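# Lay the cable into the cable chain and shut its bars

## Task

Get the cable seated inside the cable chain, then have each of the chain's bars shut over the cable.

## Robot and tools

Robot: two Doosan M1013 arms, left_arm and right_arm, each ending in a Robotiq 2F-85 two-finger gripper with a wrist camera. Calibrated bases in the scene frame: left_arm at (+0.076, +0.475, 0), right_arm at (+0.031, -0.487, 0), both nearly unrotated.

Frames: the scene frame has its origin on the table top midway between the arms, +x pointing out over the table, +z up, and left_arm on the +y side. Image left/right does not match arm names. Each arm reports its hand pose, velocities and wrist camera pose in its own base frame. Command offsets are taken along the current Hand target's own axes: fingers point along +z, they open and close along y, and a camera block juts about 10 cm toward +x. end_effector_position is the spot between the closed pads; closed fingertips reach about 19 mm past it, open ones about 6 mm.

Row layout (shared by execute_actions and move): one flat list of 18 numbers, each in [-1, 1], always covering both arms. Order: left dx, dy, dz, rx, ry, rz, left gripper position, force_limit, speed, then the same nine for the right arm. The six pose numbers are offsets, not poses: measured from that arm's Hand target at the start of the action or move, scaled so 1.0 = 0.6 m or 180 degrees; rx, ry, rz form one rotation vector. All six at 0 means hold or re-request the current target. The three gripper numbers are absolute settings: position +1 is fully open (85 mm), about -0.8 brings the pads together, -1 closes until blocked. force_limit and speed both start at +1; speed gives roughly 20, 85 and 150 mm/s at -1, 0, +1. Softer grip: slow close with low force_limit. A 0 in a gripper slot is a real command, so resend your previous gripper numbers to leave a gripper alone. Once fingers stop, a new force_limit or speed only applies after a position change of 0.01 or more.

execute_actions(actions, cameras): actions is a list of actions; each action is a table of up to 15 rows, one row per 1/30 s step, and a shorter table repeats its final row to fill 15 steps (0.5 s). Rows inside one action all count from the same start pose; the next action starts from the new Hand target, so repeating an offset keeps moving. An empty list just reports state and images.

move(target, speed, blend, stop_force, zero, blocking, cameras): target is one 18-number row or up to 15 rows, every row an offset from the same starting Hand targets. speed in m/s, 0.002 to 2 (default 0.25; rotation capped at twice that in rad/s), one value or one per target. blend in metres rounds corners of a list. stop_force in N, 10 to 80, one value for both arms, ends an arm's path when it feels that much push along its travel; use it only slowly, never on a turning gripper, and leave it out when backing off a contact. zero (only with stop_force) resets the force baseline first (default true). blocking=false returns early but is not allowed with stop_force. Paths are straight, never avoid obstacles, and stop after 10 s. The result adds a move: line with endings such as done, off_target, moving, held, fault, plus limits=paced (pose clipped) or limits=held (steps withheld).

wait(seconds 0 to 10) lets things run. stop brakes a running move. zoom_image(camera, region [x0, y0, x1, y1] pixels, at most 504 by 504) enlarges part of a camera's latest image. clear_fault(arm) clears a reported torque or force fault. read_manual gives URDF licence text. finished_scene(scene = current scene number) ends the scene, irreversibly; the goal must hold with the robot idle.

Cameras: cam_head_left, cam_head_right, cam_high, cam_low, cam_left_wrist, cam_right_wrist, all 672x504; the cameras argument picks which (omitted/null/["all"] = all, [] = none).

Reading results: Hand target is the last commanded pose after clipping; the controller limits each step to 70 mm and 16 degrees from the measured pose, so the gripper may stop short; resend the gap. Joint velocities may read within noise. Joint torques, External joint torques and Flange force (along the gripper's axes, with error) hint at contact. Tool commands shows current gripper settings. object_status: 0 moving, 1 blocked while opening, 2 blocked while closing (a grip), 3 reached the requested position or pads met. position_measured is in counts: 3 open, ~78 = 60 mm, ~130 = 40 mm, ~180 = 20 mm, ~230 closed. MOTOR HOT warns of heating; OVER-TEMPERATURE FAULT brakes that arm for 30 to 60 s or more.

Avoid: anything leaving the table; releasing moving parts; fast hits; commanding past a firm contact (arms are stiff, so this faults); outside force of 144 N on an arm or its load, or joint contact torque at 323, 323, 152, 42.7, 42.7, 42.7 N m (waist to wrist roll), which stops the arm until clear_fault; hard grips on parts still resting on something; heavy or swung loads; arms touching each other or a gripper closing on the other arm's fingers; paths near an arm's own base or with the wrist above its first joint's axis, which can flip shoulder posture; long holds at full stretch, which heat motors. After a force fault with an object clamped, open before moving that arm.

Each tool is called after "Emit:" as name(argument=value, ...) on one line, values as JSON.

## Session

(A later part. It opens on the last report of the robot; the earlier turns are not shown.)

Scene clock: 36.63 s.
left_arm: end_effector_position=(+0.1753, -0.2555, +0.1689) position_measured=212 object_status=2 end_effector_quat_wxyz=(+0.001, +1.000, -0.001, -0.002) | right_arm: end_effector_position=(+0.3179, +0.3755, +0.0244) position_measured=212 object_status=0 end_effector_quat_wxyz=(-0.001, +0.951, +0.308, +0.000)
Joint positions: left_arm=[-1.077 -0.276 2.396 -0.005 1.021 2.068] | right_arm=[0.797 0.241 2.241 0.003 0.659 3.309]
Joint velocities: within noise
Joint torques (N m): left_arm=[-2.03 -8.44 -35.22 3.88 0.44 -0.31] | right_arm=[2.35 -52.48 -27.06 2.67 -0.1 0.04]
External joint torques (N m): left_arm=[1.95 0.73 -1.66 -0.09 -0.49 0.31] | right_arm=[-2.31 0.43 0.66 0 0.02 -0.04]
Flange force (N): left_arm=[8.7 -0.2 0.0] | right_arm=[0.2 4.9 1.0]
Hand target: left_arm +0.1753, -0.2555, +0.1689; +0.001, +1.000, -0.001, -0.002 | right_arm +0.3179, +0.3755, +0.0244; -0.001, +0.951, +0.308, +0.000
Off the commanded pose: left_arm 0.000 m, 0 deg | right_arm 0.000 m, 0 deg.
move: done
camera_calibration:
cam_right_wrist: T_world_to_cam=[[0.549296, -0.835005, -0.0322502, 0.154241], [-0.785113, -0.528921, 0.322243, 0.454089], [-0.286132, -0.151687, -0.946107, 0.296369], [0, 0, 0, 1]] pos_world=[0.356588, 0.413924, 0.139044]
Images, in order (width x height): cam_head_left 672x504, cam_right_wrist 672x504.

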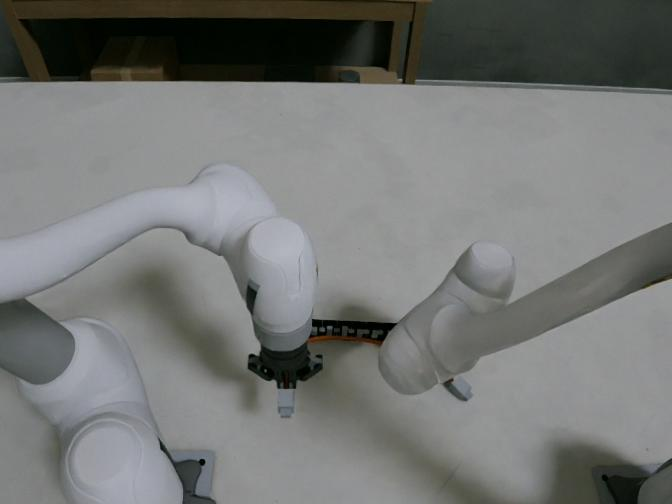

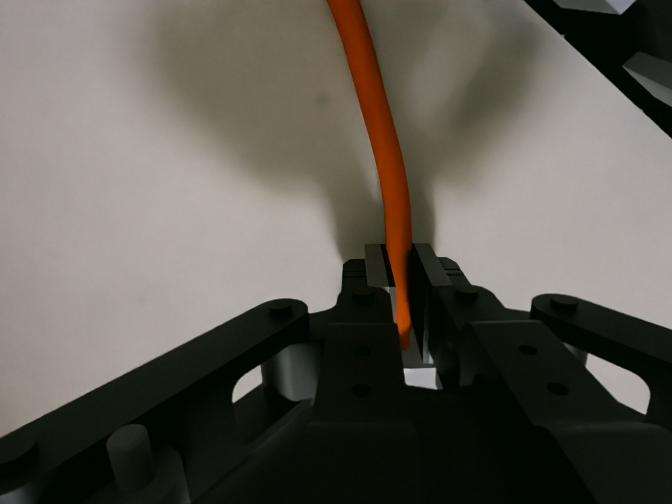

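Emit:
move(target=[[0,0,0,0,0,0,-1,-0.4,-1,0,0,-0.2427,0,0,0,-1,-0.4,-1],[0.3353,-0.0955,0,0,0,0.492,-1,-0.4,-1,0.0175,0.2965,-0.2427,0,0,-0.306,-1,-0.4,-1]], speed=0.15)

Scene clock: 43.60 s.
left_arm: end_effector_position=(+0.3767, -0.1986, +0.1681) position_measured=212 object_status=2 end_effector_quat_wxyz=(+0.002, +0.715, -0.699, +0.000) | right_arm: end_effector_position=(+0.4309, +0.2374, +0.1697) position_measured=212 object_status=2 end_effector_quat_wxyz=(-0.001, +0.701, +0.713, +0.000)
Joint positions: left_arm=[-0.564 -0.06 2.229 -0.004 0.974 4.128] | right_arm=[0.432 0.045 2.122 0.003 0.975 1.984]
Joint velocities: within noise
Joint torques (N m): left_arm=[6.08 -30.83 -25.14 9.05 4.68 -0.09] | right_arm=[-7.76 -42.2 -30.29 -2.26 3.05 -0.03]
External joint torques (N m): left_arm=[-6.19 1.66 -10.59 -5.48 -4.73 0.09] | right_arm=[7.61 1.62 -5.29 5.92 -3.08 0.03]
Flange force (N): left_arm=[21.7 -9.4 0.9] | right_arm=[19.4 3.5 2.8]
Hand target: left_arm +0.3766, -0.1985, +0.1681; +0.002, +0.715, -0.699, +0.000 | right_arm +0.4309, +0.2373, +0.1697; -0.001, +0.701, +0.713, +0.000
Off the commanded pose: left_arm 0.000 m, 0 deg | right_arm 0.000 m, 0 deg.
move: done
camera_calibration:
cam_left_wrist: T_world_to_cam=[[-0.999026, -0.041256, -0.0156257, 0.375471], [-0.0440295, 0.910266, 0.411676, 0.129466], [-0.00276056, 0.411963, -0.911196, 0.360035], [0, 0, 0, 1]] pos_world=[0.381799, -0.250679, 0.280631]
cam_right_wrist: T_world_to_cam=[[0.999143, -0.0275198, -0.03093, -0.404289], [-0.0161623, -0.947087, 0.320571, 0.191091], [-0.0381154, -0.319796, -0.94672, 0.378375], [0, 0, 0, 1]] pos_world=[0.421453, 0.290856, 0.284452]

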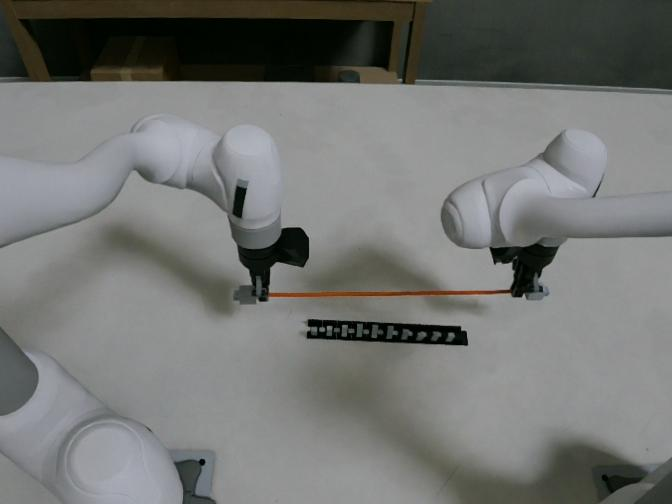

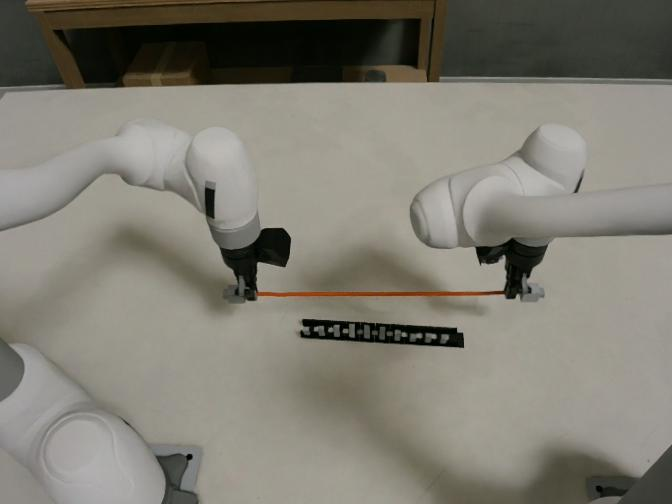

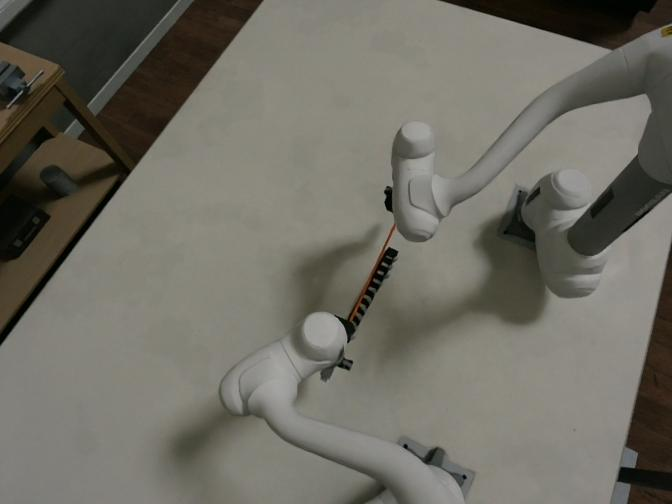

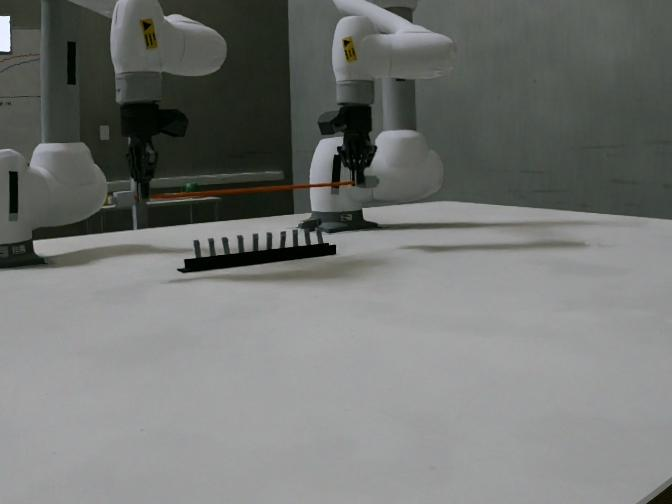

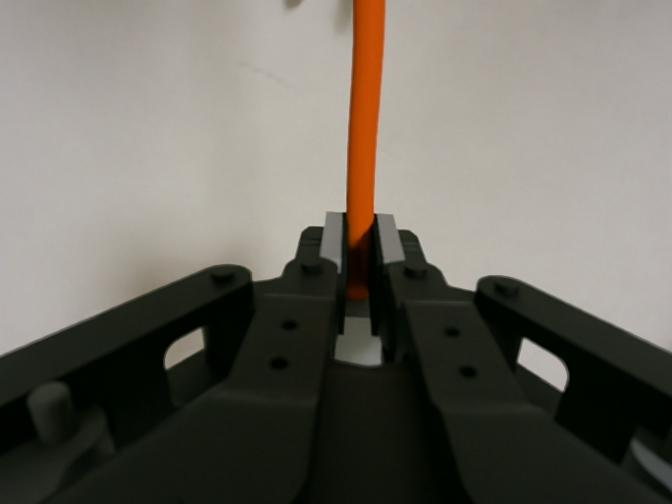

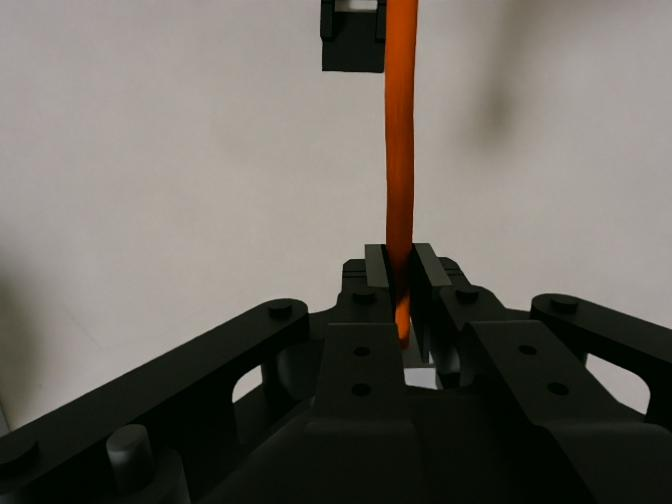

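Emit:
move(target=[0.2025,0.004,-0.1,0,0,0,-1,-0.4,-1,-0.1975,-0.004,-0.1,0,0,0,-1,-0.4,-1], speed=0.2, cameras=["cam_left_wrist","cam_head_left","cam_high"])

Emit:
zoom_image(camera="cam_head_left", region=[280, 250, 500, 400])

Scene clock: 45.20 s.
left_arm: end_effector_position=(+0.3773, -0.3199, +0.2283) position_measured=212 object_status=2 end_effector_quat_wxyz=(+0.002, +0.715, -0.699, +0.000) | right_arm: end_effector_position=(+0.4306, +0.1187, +0.2294) position_measured=212 object_status=2 end_effector_quat_wxyz=(-0.001, +0.701, +0.713, +0.000)
Joint positions: left_arm=[-0.771 -0.005 2.051 -0.004 1.096 3.92] | right_arm=[0.19 -0.086 2.125 0.002 1.103 1.743]
Joint velocities: within noise
Joint torques (N m): left_arm=[-1.75 -39.49 -35.51 4.31 0.83 -0.28] | right_arm=[2.31 -31.24 -39.44 3.32 0.04 -0.07]
External joint torques (N m): left_arm=[1.42 1.98 -2.96 -0.48 -0.9 0.28] | right_arm=[-2.49 2.07 1.05 0.65 -0.06 0.07]
Flange force (N): left_arm=[2.9 -8.4 -0.1] | right_arm=[-4.9 2.8 3.2]
Hand target: left_arm +0.3773, -0.3199, +0.2283; +0.002, +0.715, -0.699, +0.000 | right_arm +0.4306, +0.1187, +0.2294; -0.001, +0.701, +0.713, +0.000
Off the commanded pose: left_arm 0.000 m, 0 deg | right_arm 0.000 m, 0 deg.
move: done
camera_calibration:
cam_left_wrist: T_world_to_cam=[[-0.99903, -0.0412459, -0.0154082, 0.371938], [-0.0439303, 0.910212, 0.411807, 0.215022], [-0.00296056, 0.412084, -0.911141, 0.464965], [0, 0, 0, 1]] pos_world=[0.3824, -0.371979, 0.340832]
Images, in order (width x height): cam_head_left 672x504, cam_high 672x504, cam_left_wrist 672x504.

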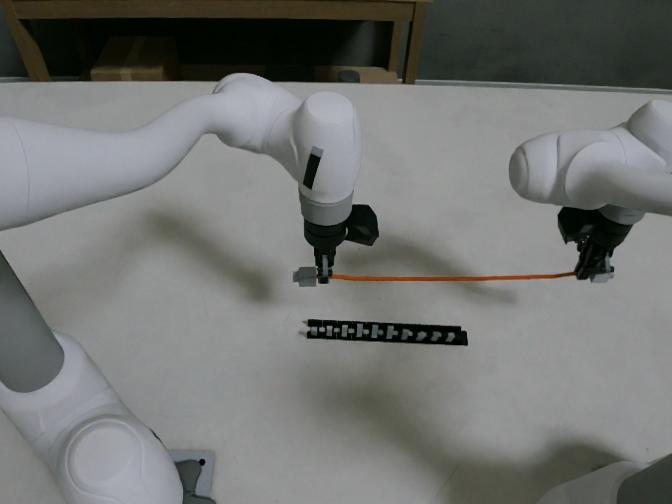

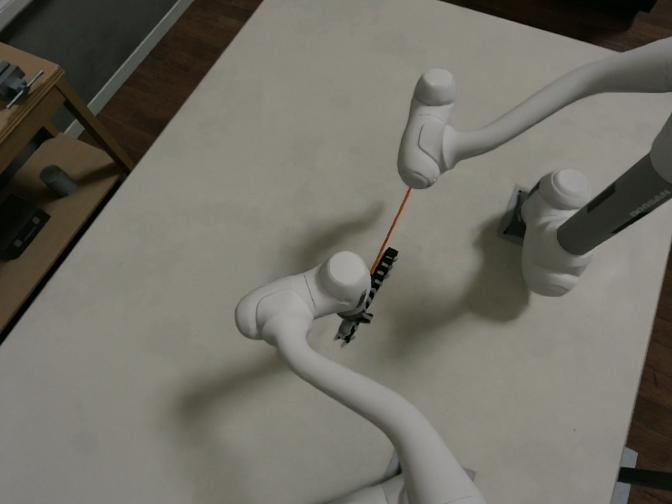

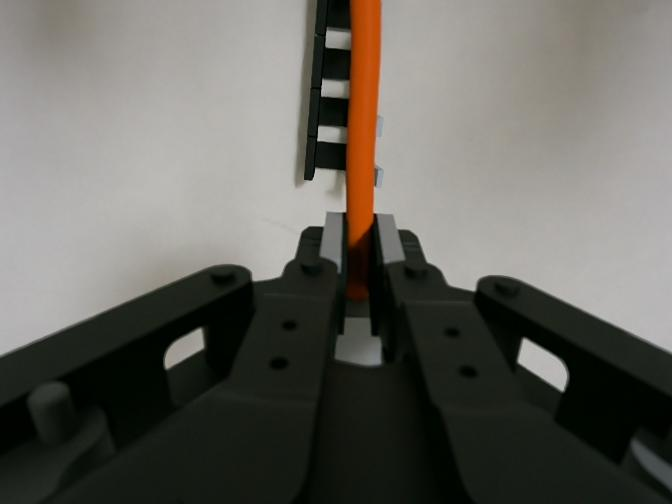

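Scaled by 2.291 from the camera's 672x504 image, which has a finer 960x720 frame.

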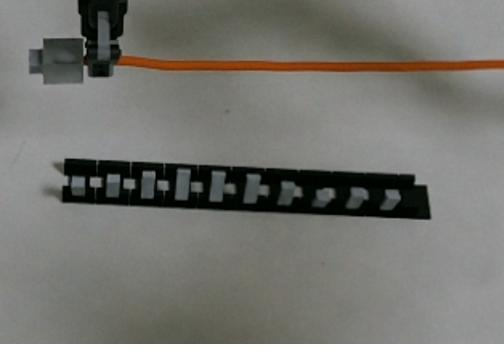

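Emit:
move(target=[-0.1965,-0.0227,0.189,0,0,0.016,-1,-0.4,-1,0.1968,-0.0225,0.1907,0,0,0.016,-1,-0.4,-1], speed=0.15)

Emit:
zoom_image(camera="cam_head_left", region=[280, 250, 500, 400])

Emit:
zoom_image(camera="cam_high", region=[320, 220, 440, 360])

Emit:
zoom_image(camera="cam_low", region=[140, 180, 370, 290])

Scene clock: 47.13 s.
left_arm: end_effector_position=(+0.3877, -0.2020, +0.1147) position_measured=212 object_status=2 end_effector_quat_wxyz=(+0.002, +0.698, -0.717, +0.000) | right_arm: end_effector_position=(+0.4149, +0.2367, +0.1153) position_measured=212 object_status=2 end_effector_quat_wxyz=(-0.001, +0.719, +0.695, +0.000)
Joint positions: left_arm=[-0.557 0.027 2.265 -0.005 0.851 4.185] | right_arm=[0.445 0.088 2.198 0.003 0.856 2.047]
Joint velocities: within noise
Joint torques (N m): left_arm=[-0.77 -36.85 -29.93 3.65 0.75 -0.15] | right_arm=[1.49 -43.82 -32.73 2.83 0.21 -0.27]
External joint torques (N m): left_arm=[0.53 1.8 -2.58 -0.42 -0.8 0.15] | right_arm=[-1.6 1.88 0.24 0.52 -0.25 0.26]
Flange force (N): left_arm=[1.7 -7.1 1.9] | right_arm=[-1.2 3.3 3.2]
Hand target: left_arm +0.3877, -0.2019, +0.1147; +0.002, +0.698, -0.717, +0.000 | right_arm +0.4149, +0.2367, +0.1153; -0.001, +0.719, +0.695, +0.000
Off the commanded pose: left_arm 0.000 m, 0 deg | right_arm 0.000 m, 0 deg.
move: done
camera_calibration:
cam_left_wrist: T_world_to_cam=[[-0.999837, 0.00905095, -0.0156192, 0.396009], [0.00181831, 0.911321, 0.411692, 0.137423], [0.0179603, 0.411597, -0.911189, 0.304681], [0, 0, 0, 1]] pos_world=[0.390223, -0.254227, 0.227232]
cam_right_wrist: T_world_to_cam=[[0.996485, -0.0777412, -0.0312062, -0.376923], [-0.0636814, -0.94502, 0.320752, 0.226873], [-0.0544261, -0.317637, -0.946649, 0.332312], [0, 0, 0, 1]] pos_world=[0.408132, 0.290651, 0.230051]

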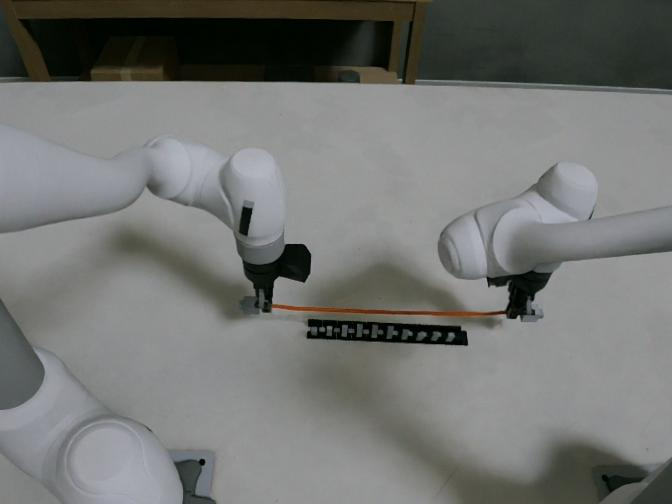

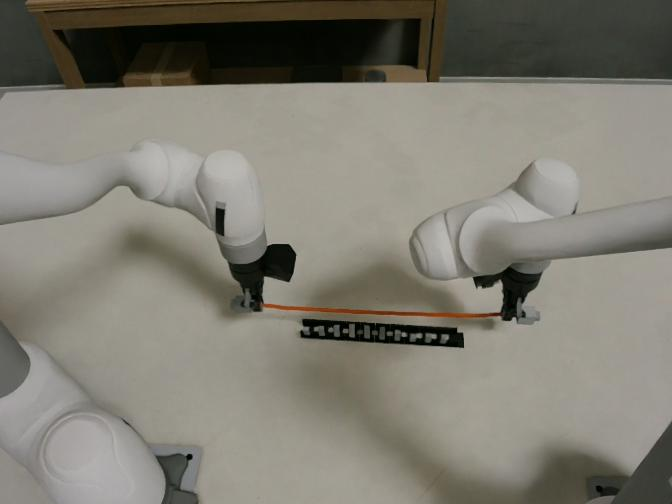

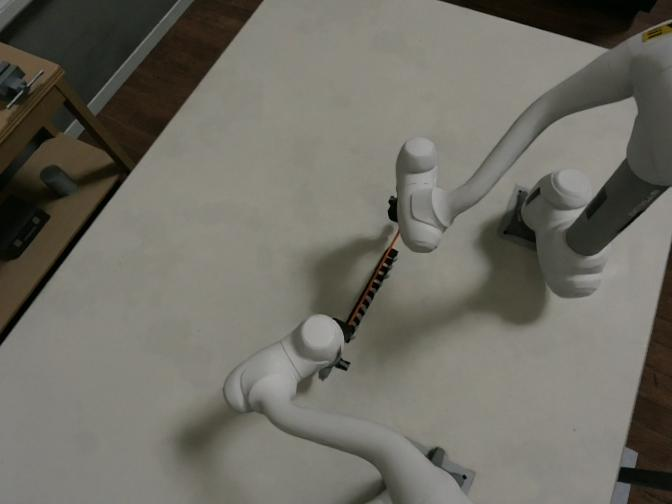

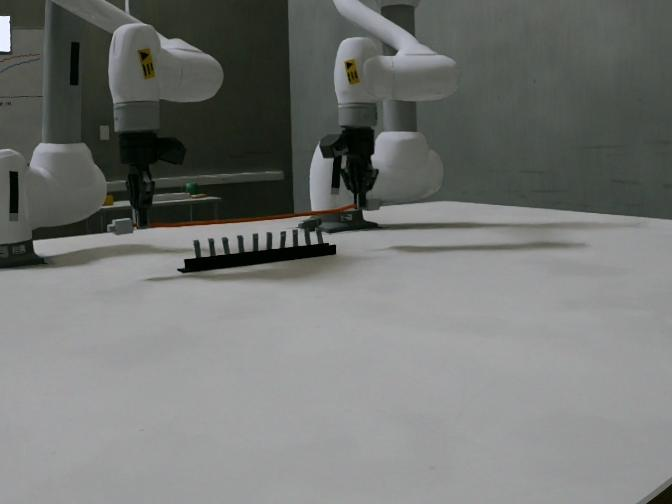

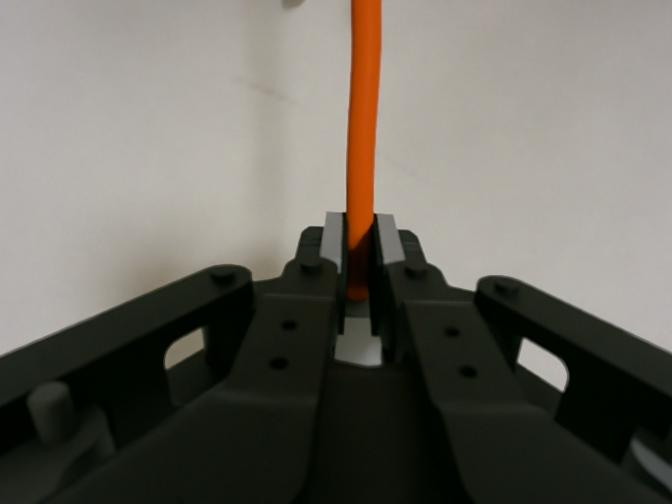

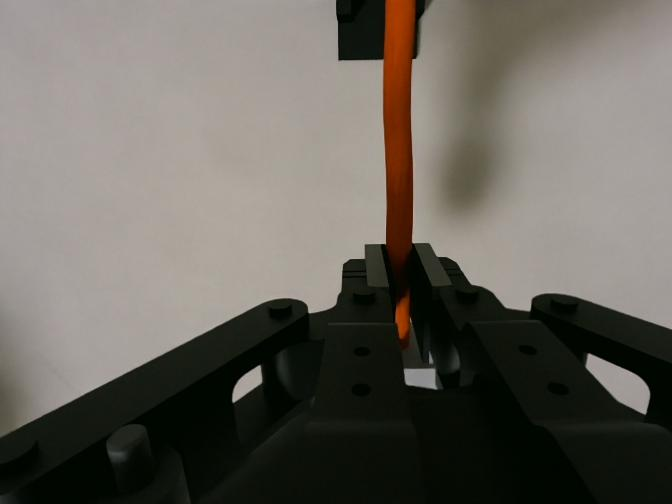

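Scaled by 2.291 from the camera's 672x504 image, which has a finer 960x720 frame.

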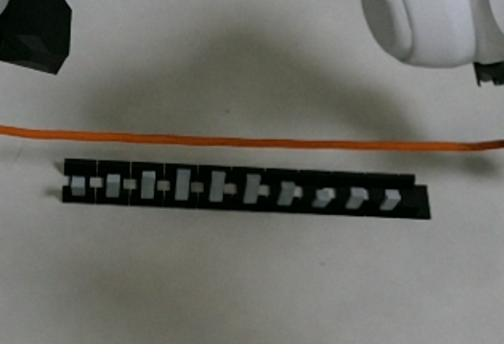

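Scaled by 3.600 from the camera's 672x504 image, which has a finer 960x720 frame.

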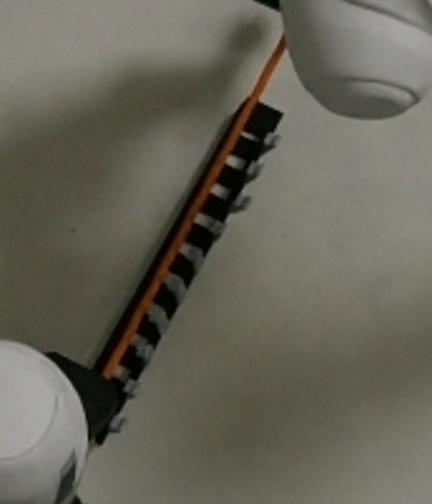

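Scaled by 2.191 from the camera's 672x504 image, which has a finer 960x720 frame.

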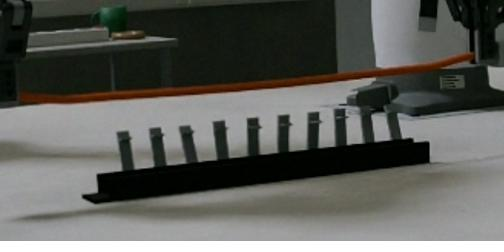

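Emit:
move(target=[0,0,0.067,0,0,0,-1,-0.4,-1,0,0,0.0675,0,0,0,-1,-0.4,-1], speed=0.1, cameras=["cam_head_left","cam_head_right","cam_high","cam_right_wrist"])

Emit:
zoom_image(camera="cam_head_left", region=[280, 270, 500, 380])

Emit:
zoom_image(camera="cam_high", region=[320, 230, 420, 350])

Emit:
zoom_image(camera="cam_right_wrist", region=[250, 0, 550, 250])

Scene clock: 48.37 s.
left_arm: end_effector_position=(+0.3876, -0.2020, +0.0745) position_measured=212 object_status=2 end_effector_quat_wxyz=(+0.002, +0.698, -0.717, +0.000) | right_arm: end_effector_position=(+0.4149, +0.2368, +0.0748) position_measured=212 object_status=2 end_effector_quat_wxyz=(-0.001, +0.719, +0.695, +0.000)
Joint positions: left_arm=[-0.557 0.086 2.301 -0.005 0.756 4.186] | right_arm=[0.445 0.144 2.232 0.003 0.766 2.047]
Joint velocities: within noise
Joint torques (N m): left_arm=[-1.31 -38.65 -26.18 3.53 1.03 -0.29] | right_arm=[1.65 -45.68 -29.79 2.45 0.49 -0.01]
External joint torques (N m): left_arm=[1.07 0.13 -3.45 -0.58 -1.08 0.29] | right_arm=[-1.65 0.37 0.03 0.61 -0.52 0.01]
Flange force (N): left_arm=[-0.1 -6.8 0.0] | right_arm=[-2.9 1.8 1.7]
Hand target: left_arm +0.3876, -0.2020, +0.0745; +0.002, +0.698, -0.717, +0.000 | right_arm +0.4149, +0.2368, +0.0748; -0.001, +0.719, +0.695, +0.000
Off the commanded pose: left_arm 0.000 m, 0 deg | right_arm 0.000 m, 0 deg.
move: done
camera_calibration:
cam_right_wrist: T_world_to_cam=[[0.996491, -0.0777088, -0.0311122, -0.378208], [-0.0636809, -0.945022, 0.320746, 0.239959], [-0.0543265, -0.317639, -0.946654, 0.293966], [0, 0, 0, 1]] pos_world=[0.408132, 0.290751, 0.189551]
Images, in order (width x height): cam_head_left 672x504, cam_head_right 672x504, cam_high 672x504, cam_right_wrist 672x504.

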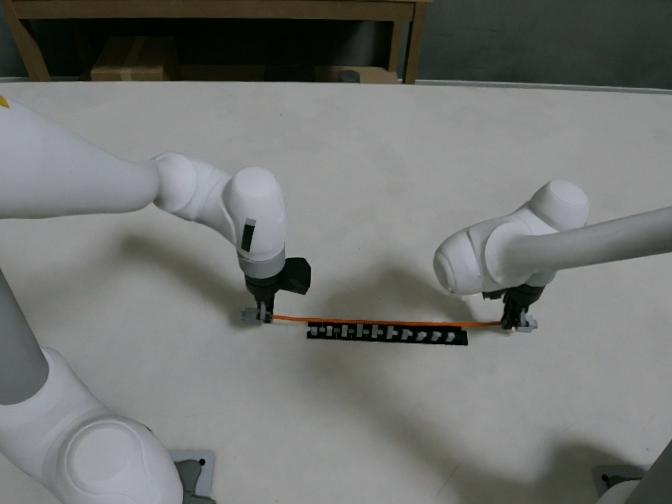

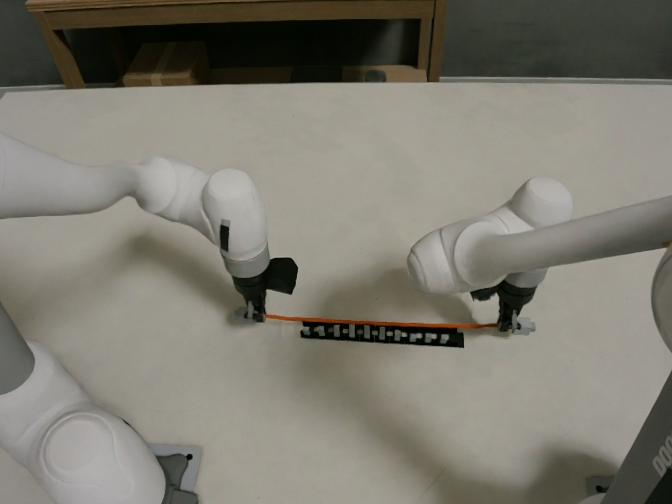

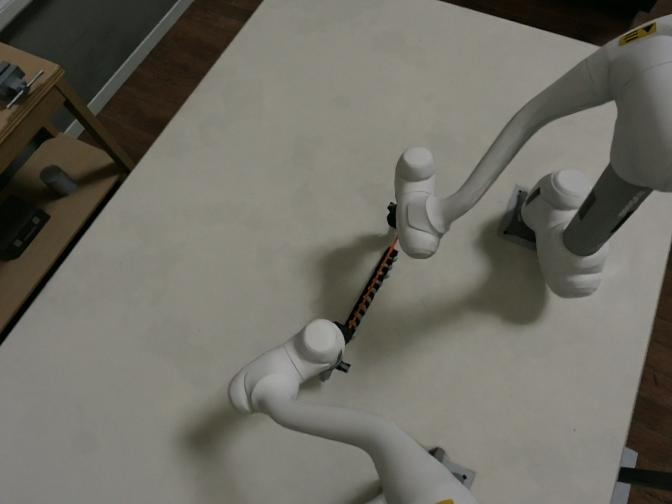

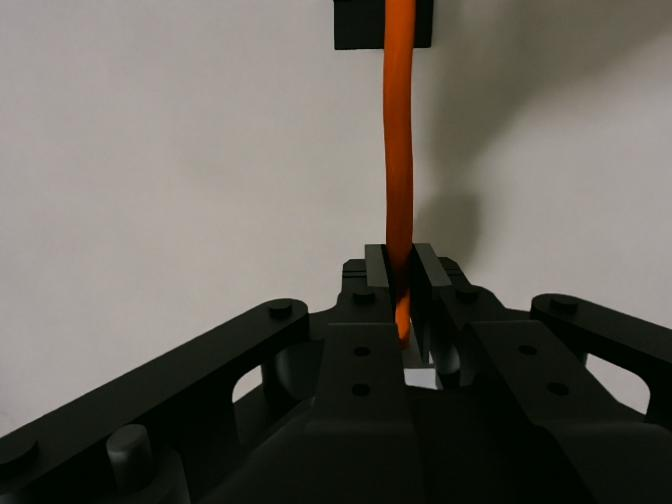

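Scaled by 2.291 from the camera's 672x504 image, which has a finer 960x720 frame.

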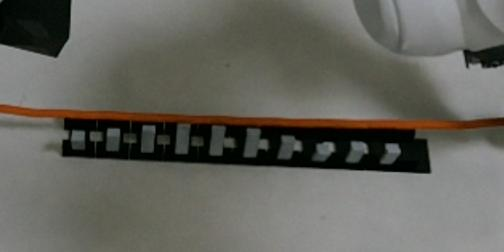

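Scaled by 4.200 from the camera's 672x504 image, which has a finer 960x720 frame.

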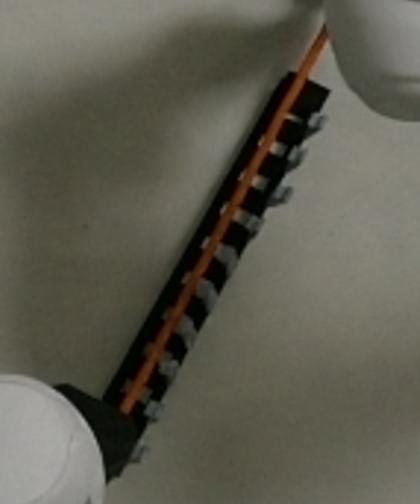

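Scaled by 1.680 from the camera's 672x504 image, which has a finer 960x720 frame.

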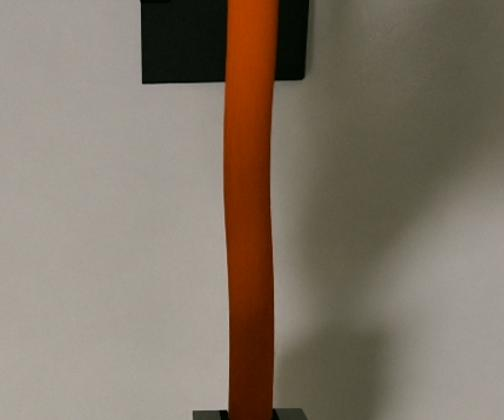

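Emit:
move(target=[0,0,0.0475,0,0,0,-1,-0.4,-1,0,0,0.048,0,0,0,-1,-0.4,-1], speed=0.08, cameras=["cam_head_left","cam_low","cam_high","cam_right_wrist"])

Emit:
zoom_image(camera="cam_head_left", region=[280, 270, 500, 380])

Emit:
zoom_image(camera="cam_high", region=[320, 230, 420, 350])

Emit:
zoom_image(camera="cam_low", region=[160, 200, 360, 290])

Scene clock: 49.33 s.
left_arm: end_effector_position=(+0.3875, -0.2021, +0.0460) position_measured=212 object_status=2 end_effector_quat_wxyz=(+0.002, +0.698, -0.717, +0.000) | right_arm: end_effector_position=(+0.4149, +0.2369, +0.0460) position_measured=212 object_status=2 end_effector_quat_wxyz=(-0.001, +0.719, +0.695, +0.000)
Joint positions: left_arm=[-0.557 0.133 2.323 -0.006 0.687 4.186] | right_arm=[0.445 0.188 2.253 0.003 0.701 2.046]
Joint velocities: within noise
Joint torques (N m): left_arm=[-1.36 -42.92 -25.26 3.25 0.9 -0.34] | right_arm=[1.39 -49.1 -28.2 2.28 0.21 0.07]
External joint torques (N m): left_arm=[1.13 1.69 -2.2 -0.52 -0.95 0.34] | right_arm=[-1.51 1.33 0.42 0.58 -0.25 -0.07]
Flange force (N): left_arm=[-0.4 -7.0 3.6] | right_arm=[-2.4 2.3 3.0]
Hand target: left_arm +0.3875, -0.2021, +0.0460; +0.002, +0.698, -0.717, +0.000 | right_arm +0.4149, +0.2369, +0.0460; -0.001, +0.719, +0.695, +0.000
Off the commanded pose: left_arm 0.000 m, 0 deg | right_arm 0.000 m, 0 deg.
move: done
camera_calibration:
cam_right_wrist: T_world_to_cam=[[0.996491, -0.0777088, -0.0311122, -0.379104], [-0.0636809, -0.945022, 0.320746, 0.249196], [-0.0543265, -0.317639, -0.946654, 0.266702], [0, 0, 0, 1]] pos_world=[0.408132, 0.290751, 0.160751]
Images, in order (width x height): cam_head_left 672x504, cam_high 672x504, cam_low 672x504, cam_right_wrist 672x504.

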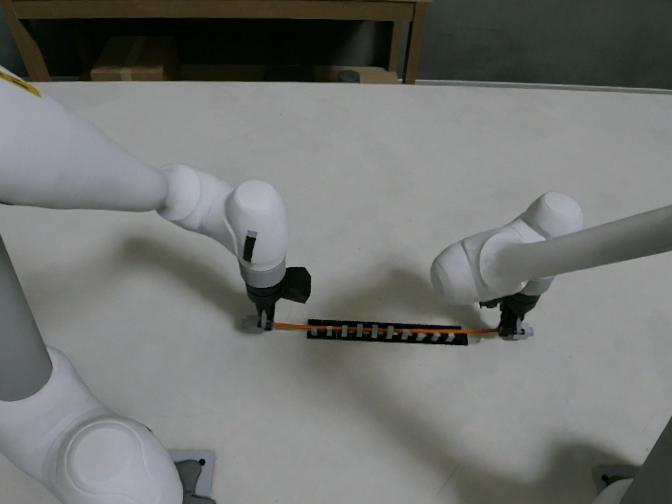

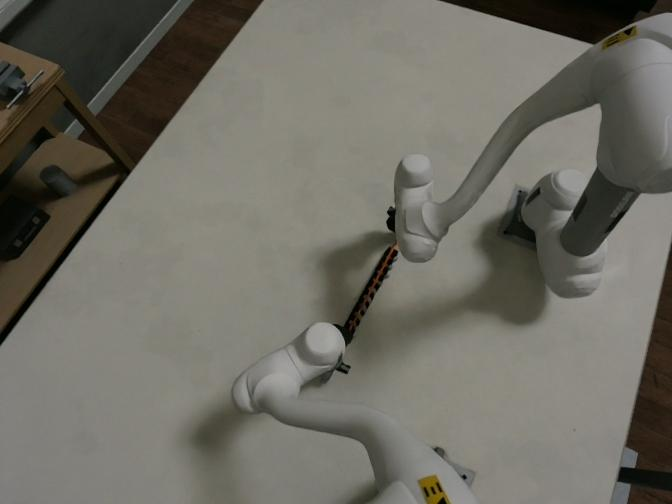

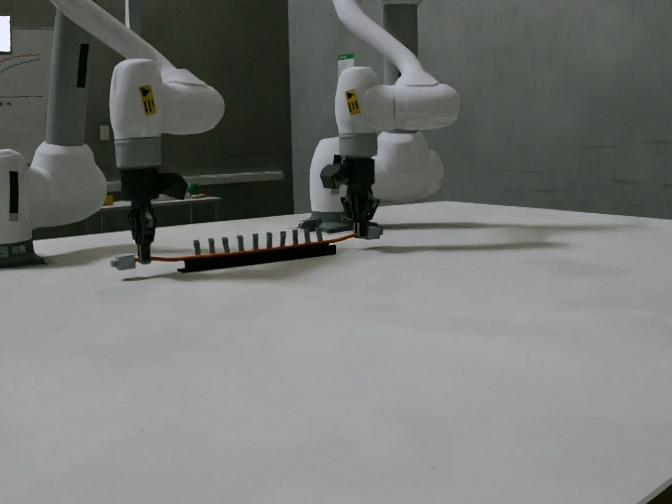

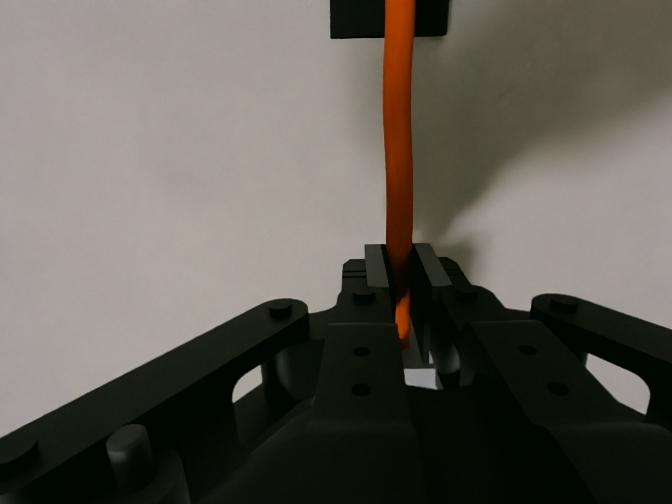

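Scaled by 2.291 from the camera's 672x504 image, which has a finer 960x720 frame.

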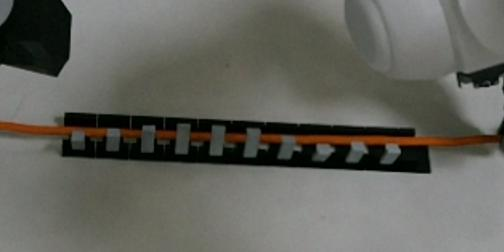

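Scaled by 4.200 from the camera's 672x504 image, which has a finer 960x720 frame.

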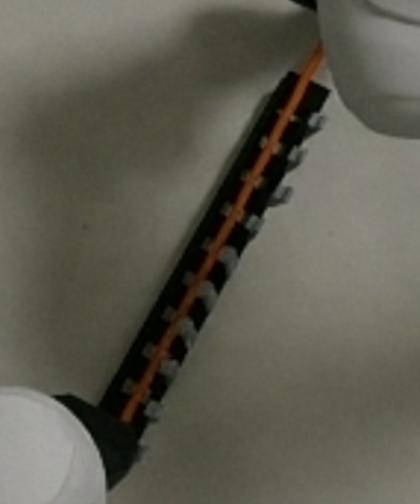

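Scaled by 2.520 from the camera's 672x504 image, which has a finer 960x720 frame.

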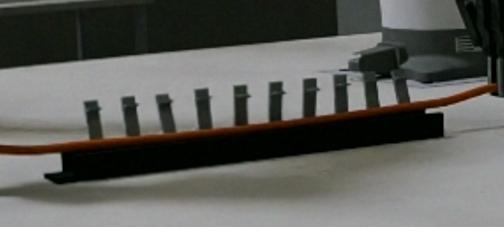

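Emit:
move(target=[0,0,0.033,0,0,0,-1,-0.4,-1,0,0,0.033,0,0,0,-1,-0.4,-1], speed=0.05, stop_force=12, cameras=["cam_head_left","cam_low","cam_high","cam_right_wrist"])

Emit:
zoom_image(camera="cam_head_left", region=[280, 270, 500, 380])

Emit:
zoom_image(camera="cam_high", region=[320, 230, 420, 350])

Emit:
zoom_image(camera="cam_low", region=[160, 200, 360, 290])

Scene clock: 50.73 s.
left_arm: end_effector_position=(+0.3874, -0.2021, +0.0262) position_measured=212 object_status=2 end_effector_quat_wxyz=(+0.002, +0.698, -0.717, +0.000) | right_arm: end_effector_position=(+0.4149, +0.2369, +0.0262) position_measured=212 object_status=2 end_effector_quat_wxyz=(-0.001, +0.719, +0.695, +0.000)
Joint positions: left_arm=[-0.558 0.168 2.336 -0.006 0.639 4.186] | right_arm=[0.445 0.22 2.265 0.004 0.656 2.046]
Joint velocities: within noise
Joint torques (N m): left_arm=[-2.4 -44.72 -24.25 2.61 0.43 -0.27] | right_arm=[2.28 -50.57 -27.15 2.7 -0.1 0.03]
External joint torques (N m): left_arm=[2.24 1.51 -1.53 -0.04 -0.48 0.27] | right_arm=[-2.49 1.22 0.88 0 0.06 -0.03]
Flange force (N): left_arm=[-3.0 -7.0 2.9] | right_arm=[-4.7 2.5 2.4]
Hand target: left_arm +0.3874, -0.2021, +0.0262; +0.002, +0.698, -0.717, +0.000 | right_arm +0.4149, +0.2369, +0.0262; -0.001, +0.719, +0.695, +0.000
Off the commanded pose: left_arm 0.000 m, 0 deg | right_arm 0.000 m, 0 deg.
move: done
camera_calibration:
cam_right_wrist: T_world_to_cam=[[0.996491, -0.0777088, -0.0311122, -0.379613], [-0.0636809, -0.945022, 0.320746, 0.255635], [-0.0543265, -0.317639, -0.946654, 0.247985], [0, 0, 0, 1]] pos_world=[0.408032, 0.290851, 0.140951]
Images, in order (width x height): cam_head_left 672x504, cam_high 672x504, cam_low 672x504, cam_right_wrist 672x504.

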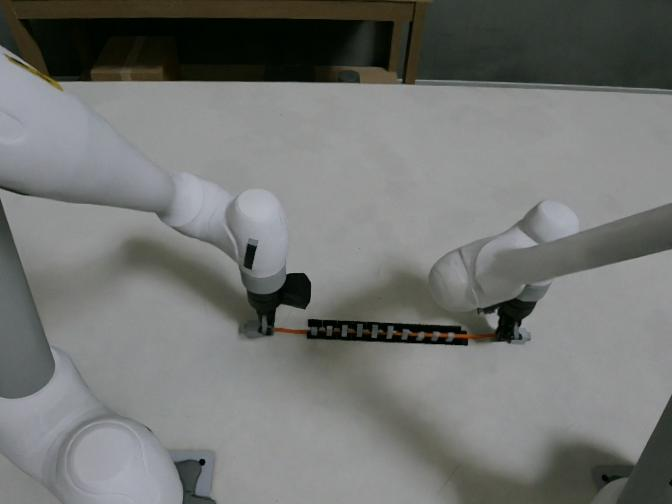

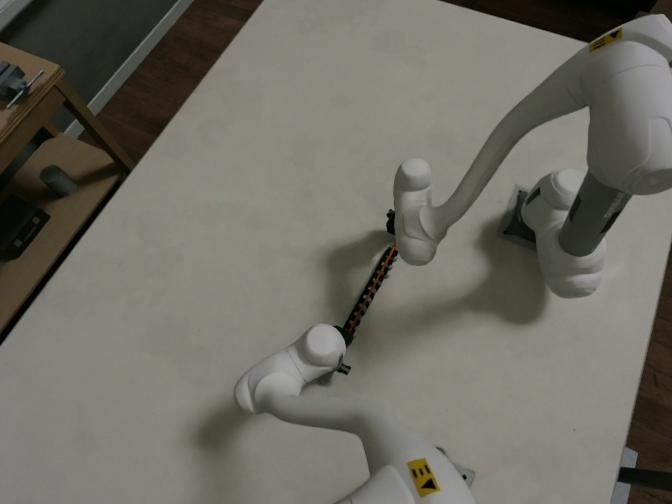

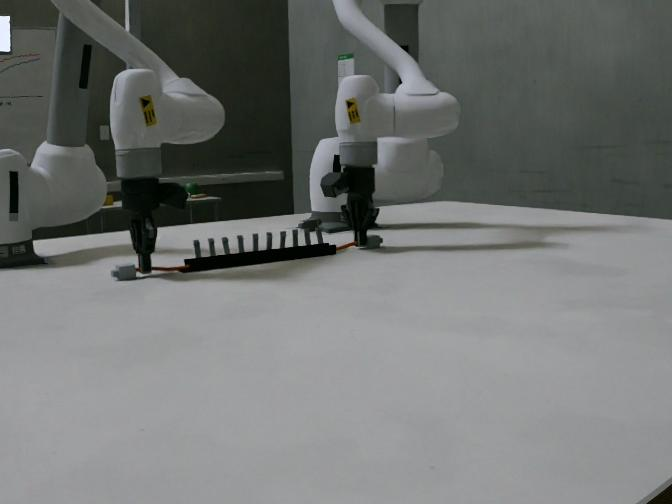

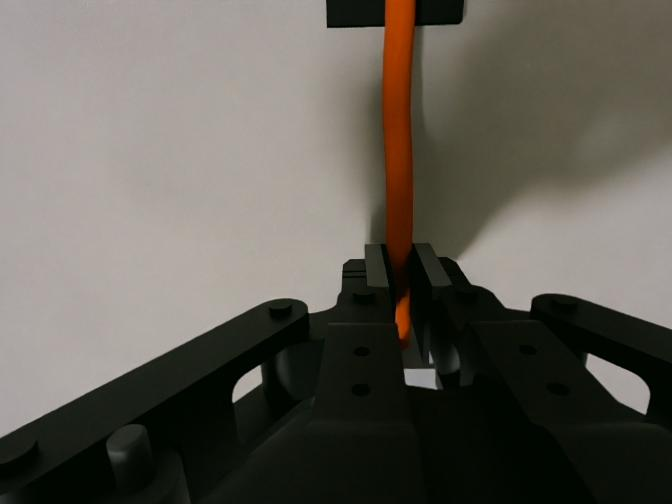

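Scaled by 2.291 from the camera's 672x504 image, which has a finer 960x720 frame.

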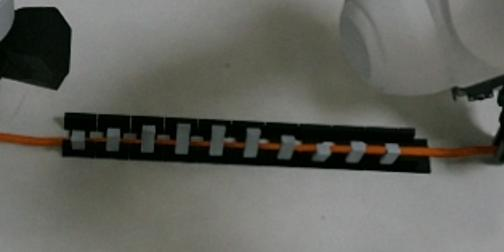

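Scaled by 4.200 from the camera's 672x504 image, which has a finer 960x720 frame.

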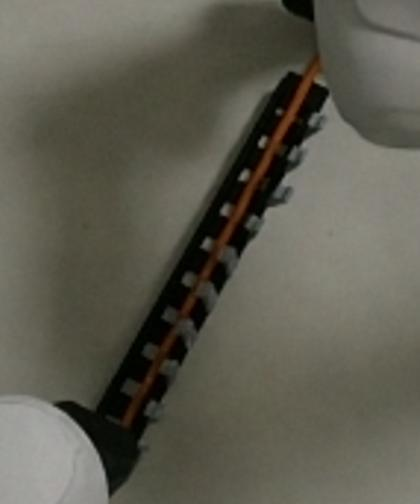

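Scaled by 2.520 from the camera's 672x504 image, which has a finer 960x720 frame.

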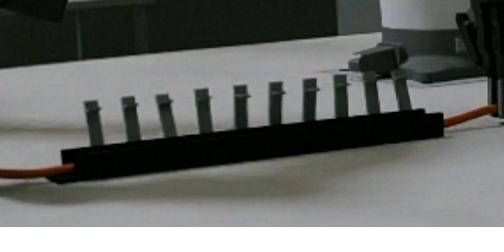

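Emit:
move(target=[0,0,0.002,0,0,0,-1,-0.4,-1,0,0,0.002,0,0,0,-0.3,-0.4,-1], speed=0.05, cameras=[])

Emit:
move(target=[0,0,0,0,0,0,-1,-0.4,-1,0,0,0,0,0,0,0.2,-0.4,-1], cameras=[])

Emit:
move(target=[0,0,0,0,0,0,-1,-0.4,-1,0,0,-0.45,0,0,0,0.2,-0.4,-1], speed=0.2, cameras=["cam_right_wrist"])

Scene clock: 52.03 s.
left_arm: end_effector_position=(+0.3874, -0.2021, +0.0250) position_measured=212 object_status=2 end_effector_quat_wxyz=(+0.002, +0.698, -0.717, +0.000) | right_arm: end_effector_position=(+0.4149, +0.2369, +0.0250) position_measured=167 object_status=0 end_effector_quat_wxyz=(-0.001, +0.719, +0.695, +0.000)
Joint positions: left_arm=[-0.558 0.17 2.337 -0.006 0.636 4.186] | right_arm=[0.445 0.222 2.266 0.004 0.653 2.046]
Joint velocities: within noise
Joint torques (N m): left_arm=[-1.76 -44.96 -23.86 2.72 0.45 -0.29] | right_arm=[2.03 -50.35 -26.9 2.59 -0.05 0]
External joint torques (N m): left_arm=[1.44 1.7 -1.81 -0.16 -0.5 0.29] | right_arm=[-2.22 0.83 0.82 0.1 0.01 0]
Flange force (N): left_arm=[-1.1 -6.7 3.1] | right_arm=[-4.4 1.8 1.8]
Hand target: left_arm +0.3874, -0.2021, +0.0250; +0.002, +0.698, -0.717, +0.000 | right_arm +0.4149, +0.2369, +0.0250; -0.001, +0.719, +0.695, +0.000
Off the commanded pose: left_arm 0.000 m, 0 deg | right_arm 0.000 m, 0 deg.
move: done
No camera images: "cameras" was empty.

Scene clock: 53.50 s.
left_arm: end_effector_position=(+0.3874, -0.2021, +0.0250) position_measured=212 object_status=2 end_effector_quat_wxyz=(+0.002, +0.698, -0.717, +0.000) | right_arm: end_effector_position=(+0.4149, +0.2369, +0.0250) position_measured=104 object_status=0 end_effector_quat_wxyz=(-0.001, +0.719, +0.695, +0.000)
Joint positions: left_arm=[-0.558 0.17 2.337 -0.006 0.636 4.186] | right_arm=[0.445 0.222 2.266 0.004 0.653 2.046]
Joint velocities: within noise
Joint torques (N m): left_arm=[-2.26 -44.64 -24.08 2.7 0.47 -0.27] | right_arm=[2.55 -50.23 -26.86 2.56 -0.08 -0.01]
External joint torques (N m): left_arm=[2.12 1.31 -1.57 -0.14 -0.52 0.27] | right_arm=[-2.58 0.55 0.75 0.13 0.05 0.01]
Flange force (N): left_arm=[-2.9 -6.6 2.6] | right_arm=[-5.1 1.9 1.3]
Hand target: left_arm +0.3874, -0.2021, +0.0250; +0.002, +0.698, -0.717, +0.000 | right_arm +0.4149, +0.2369, +0.0250; -0.001, +0.719, +0.695, +0.000
Off the commanded pose: left_arm 0.000 m, 0 deg | right_arm 0.000 m, 0 deg.
move: done
No camera images: "cameras" was empty.

Scene clock: 55.27 s.
left_arm: end_effector_position=(+0.3874, -0.2021, +0.0250) position_measured=212 object_status=2 end_effector_quat_wxyz=(+0.002, +0.698, -0.717, +0.000) | right_arm: end_effector_position=(+0.4151, +0.2363, +0.2949) position_measured=104 object_status=3 end_effector_quat_wxyz=(-0.001, +0.719, +0.695, +0.000)
Joint positions: left_arm=[-0.558 0.17 2.337 -0.006 0.636 4.186] | right_arm=[0.444 -0.081 1.994 0.002 1.229 2.047]
Joint velocities: within noise
Joint torques (N m): left_arm=[-2.22 -45.25 -23.84 2.71 0.49 -0.24] | right_arm=[2.4 -34.07 -41.71 4.15 -0.36 0]
External joint torques (N m): left_arm=[2.11 1.91 -1.83 -0.16 -0.55 0.24] | right_arm=[-2.48 1.89 1.2 0.02 0.32 0]
Flange force (N): left_arm=[-2.2 -7.7 3.6] | right_arm=[-3.9 3.5 2.1]
Hand target: left_arm +0.3874, -0.2021, +0.0250; +0.002, +0.698, -0.717, +0.000 | right_arm +0.4151, +0.2364, +0.2950; -0.001, +0.719, +0.695, +0.000
Off the commanded pose: left_arm 0.000 m, 0 deg | right_arm 0.000 m, 0 deg.
move: done
camera_calibration:
cam_right_wrist: T_world_to_cam=[[0.996486, -0.0777379, -0.0311989, -0.371553], [-0.0636754, -0.94499, 0.320841, 0.168853], [-0.0544241, -0.317727, -0.946619, 0.502227], [0, 0, 0, 1]] pos_world=[0.408332, 0.290252, 0.409651]
Images, in order (width x height): cam_right_wrist 672x504.

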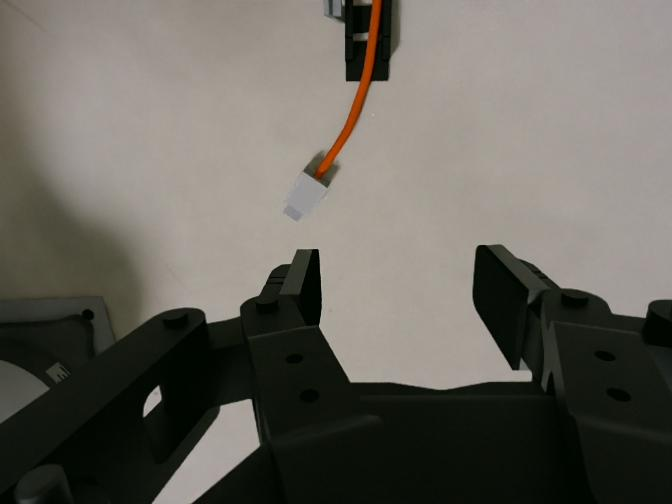

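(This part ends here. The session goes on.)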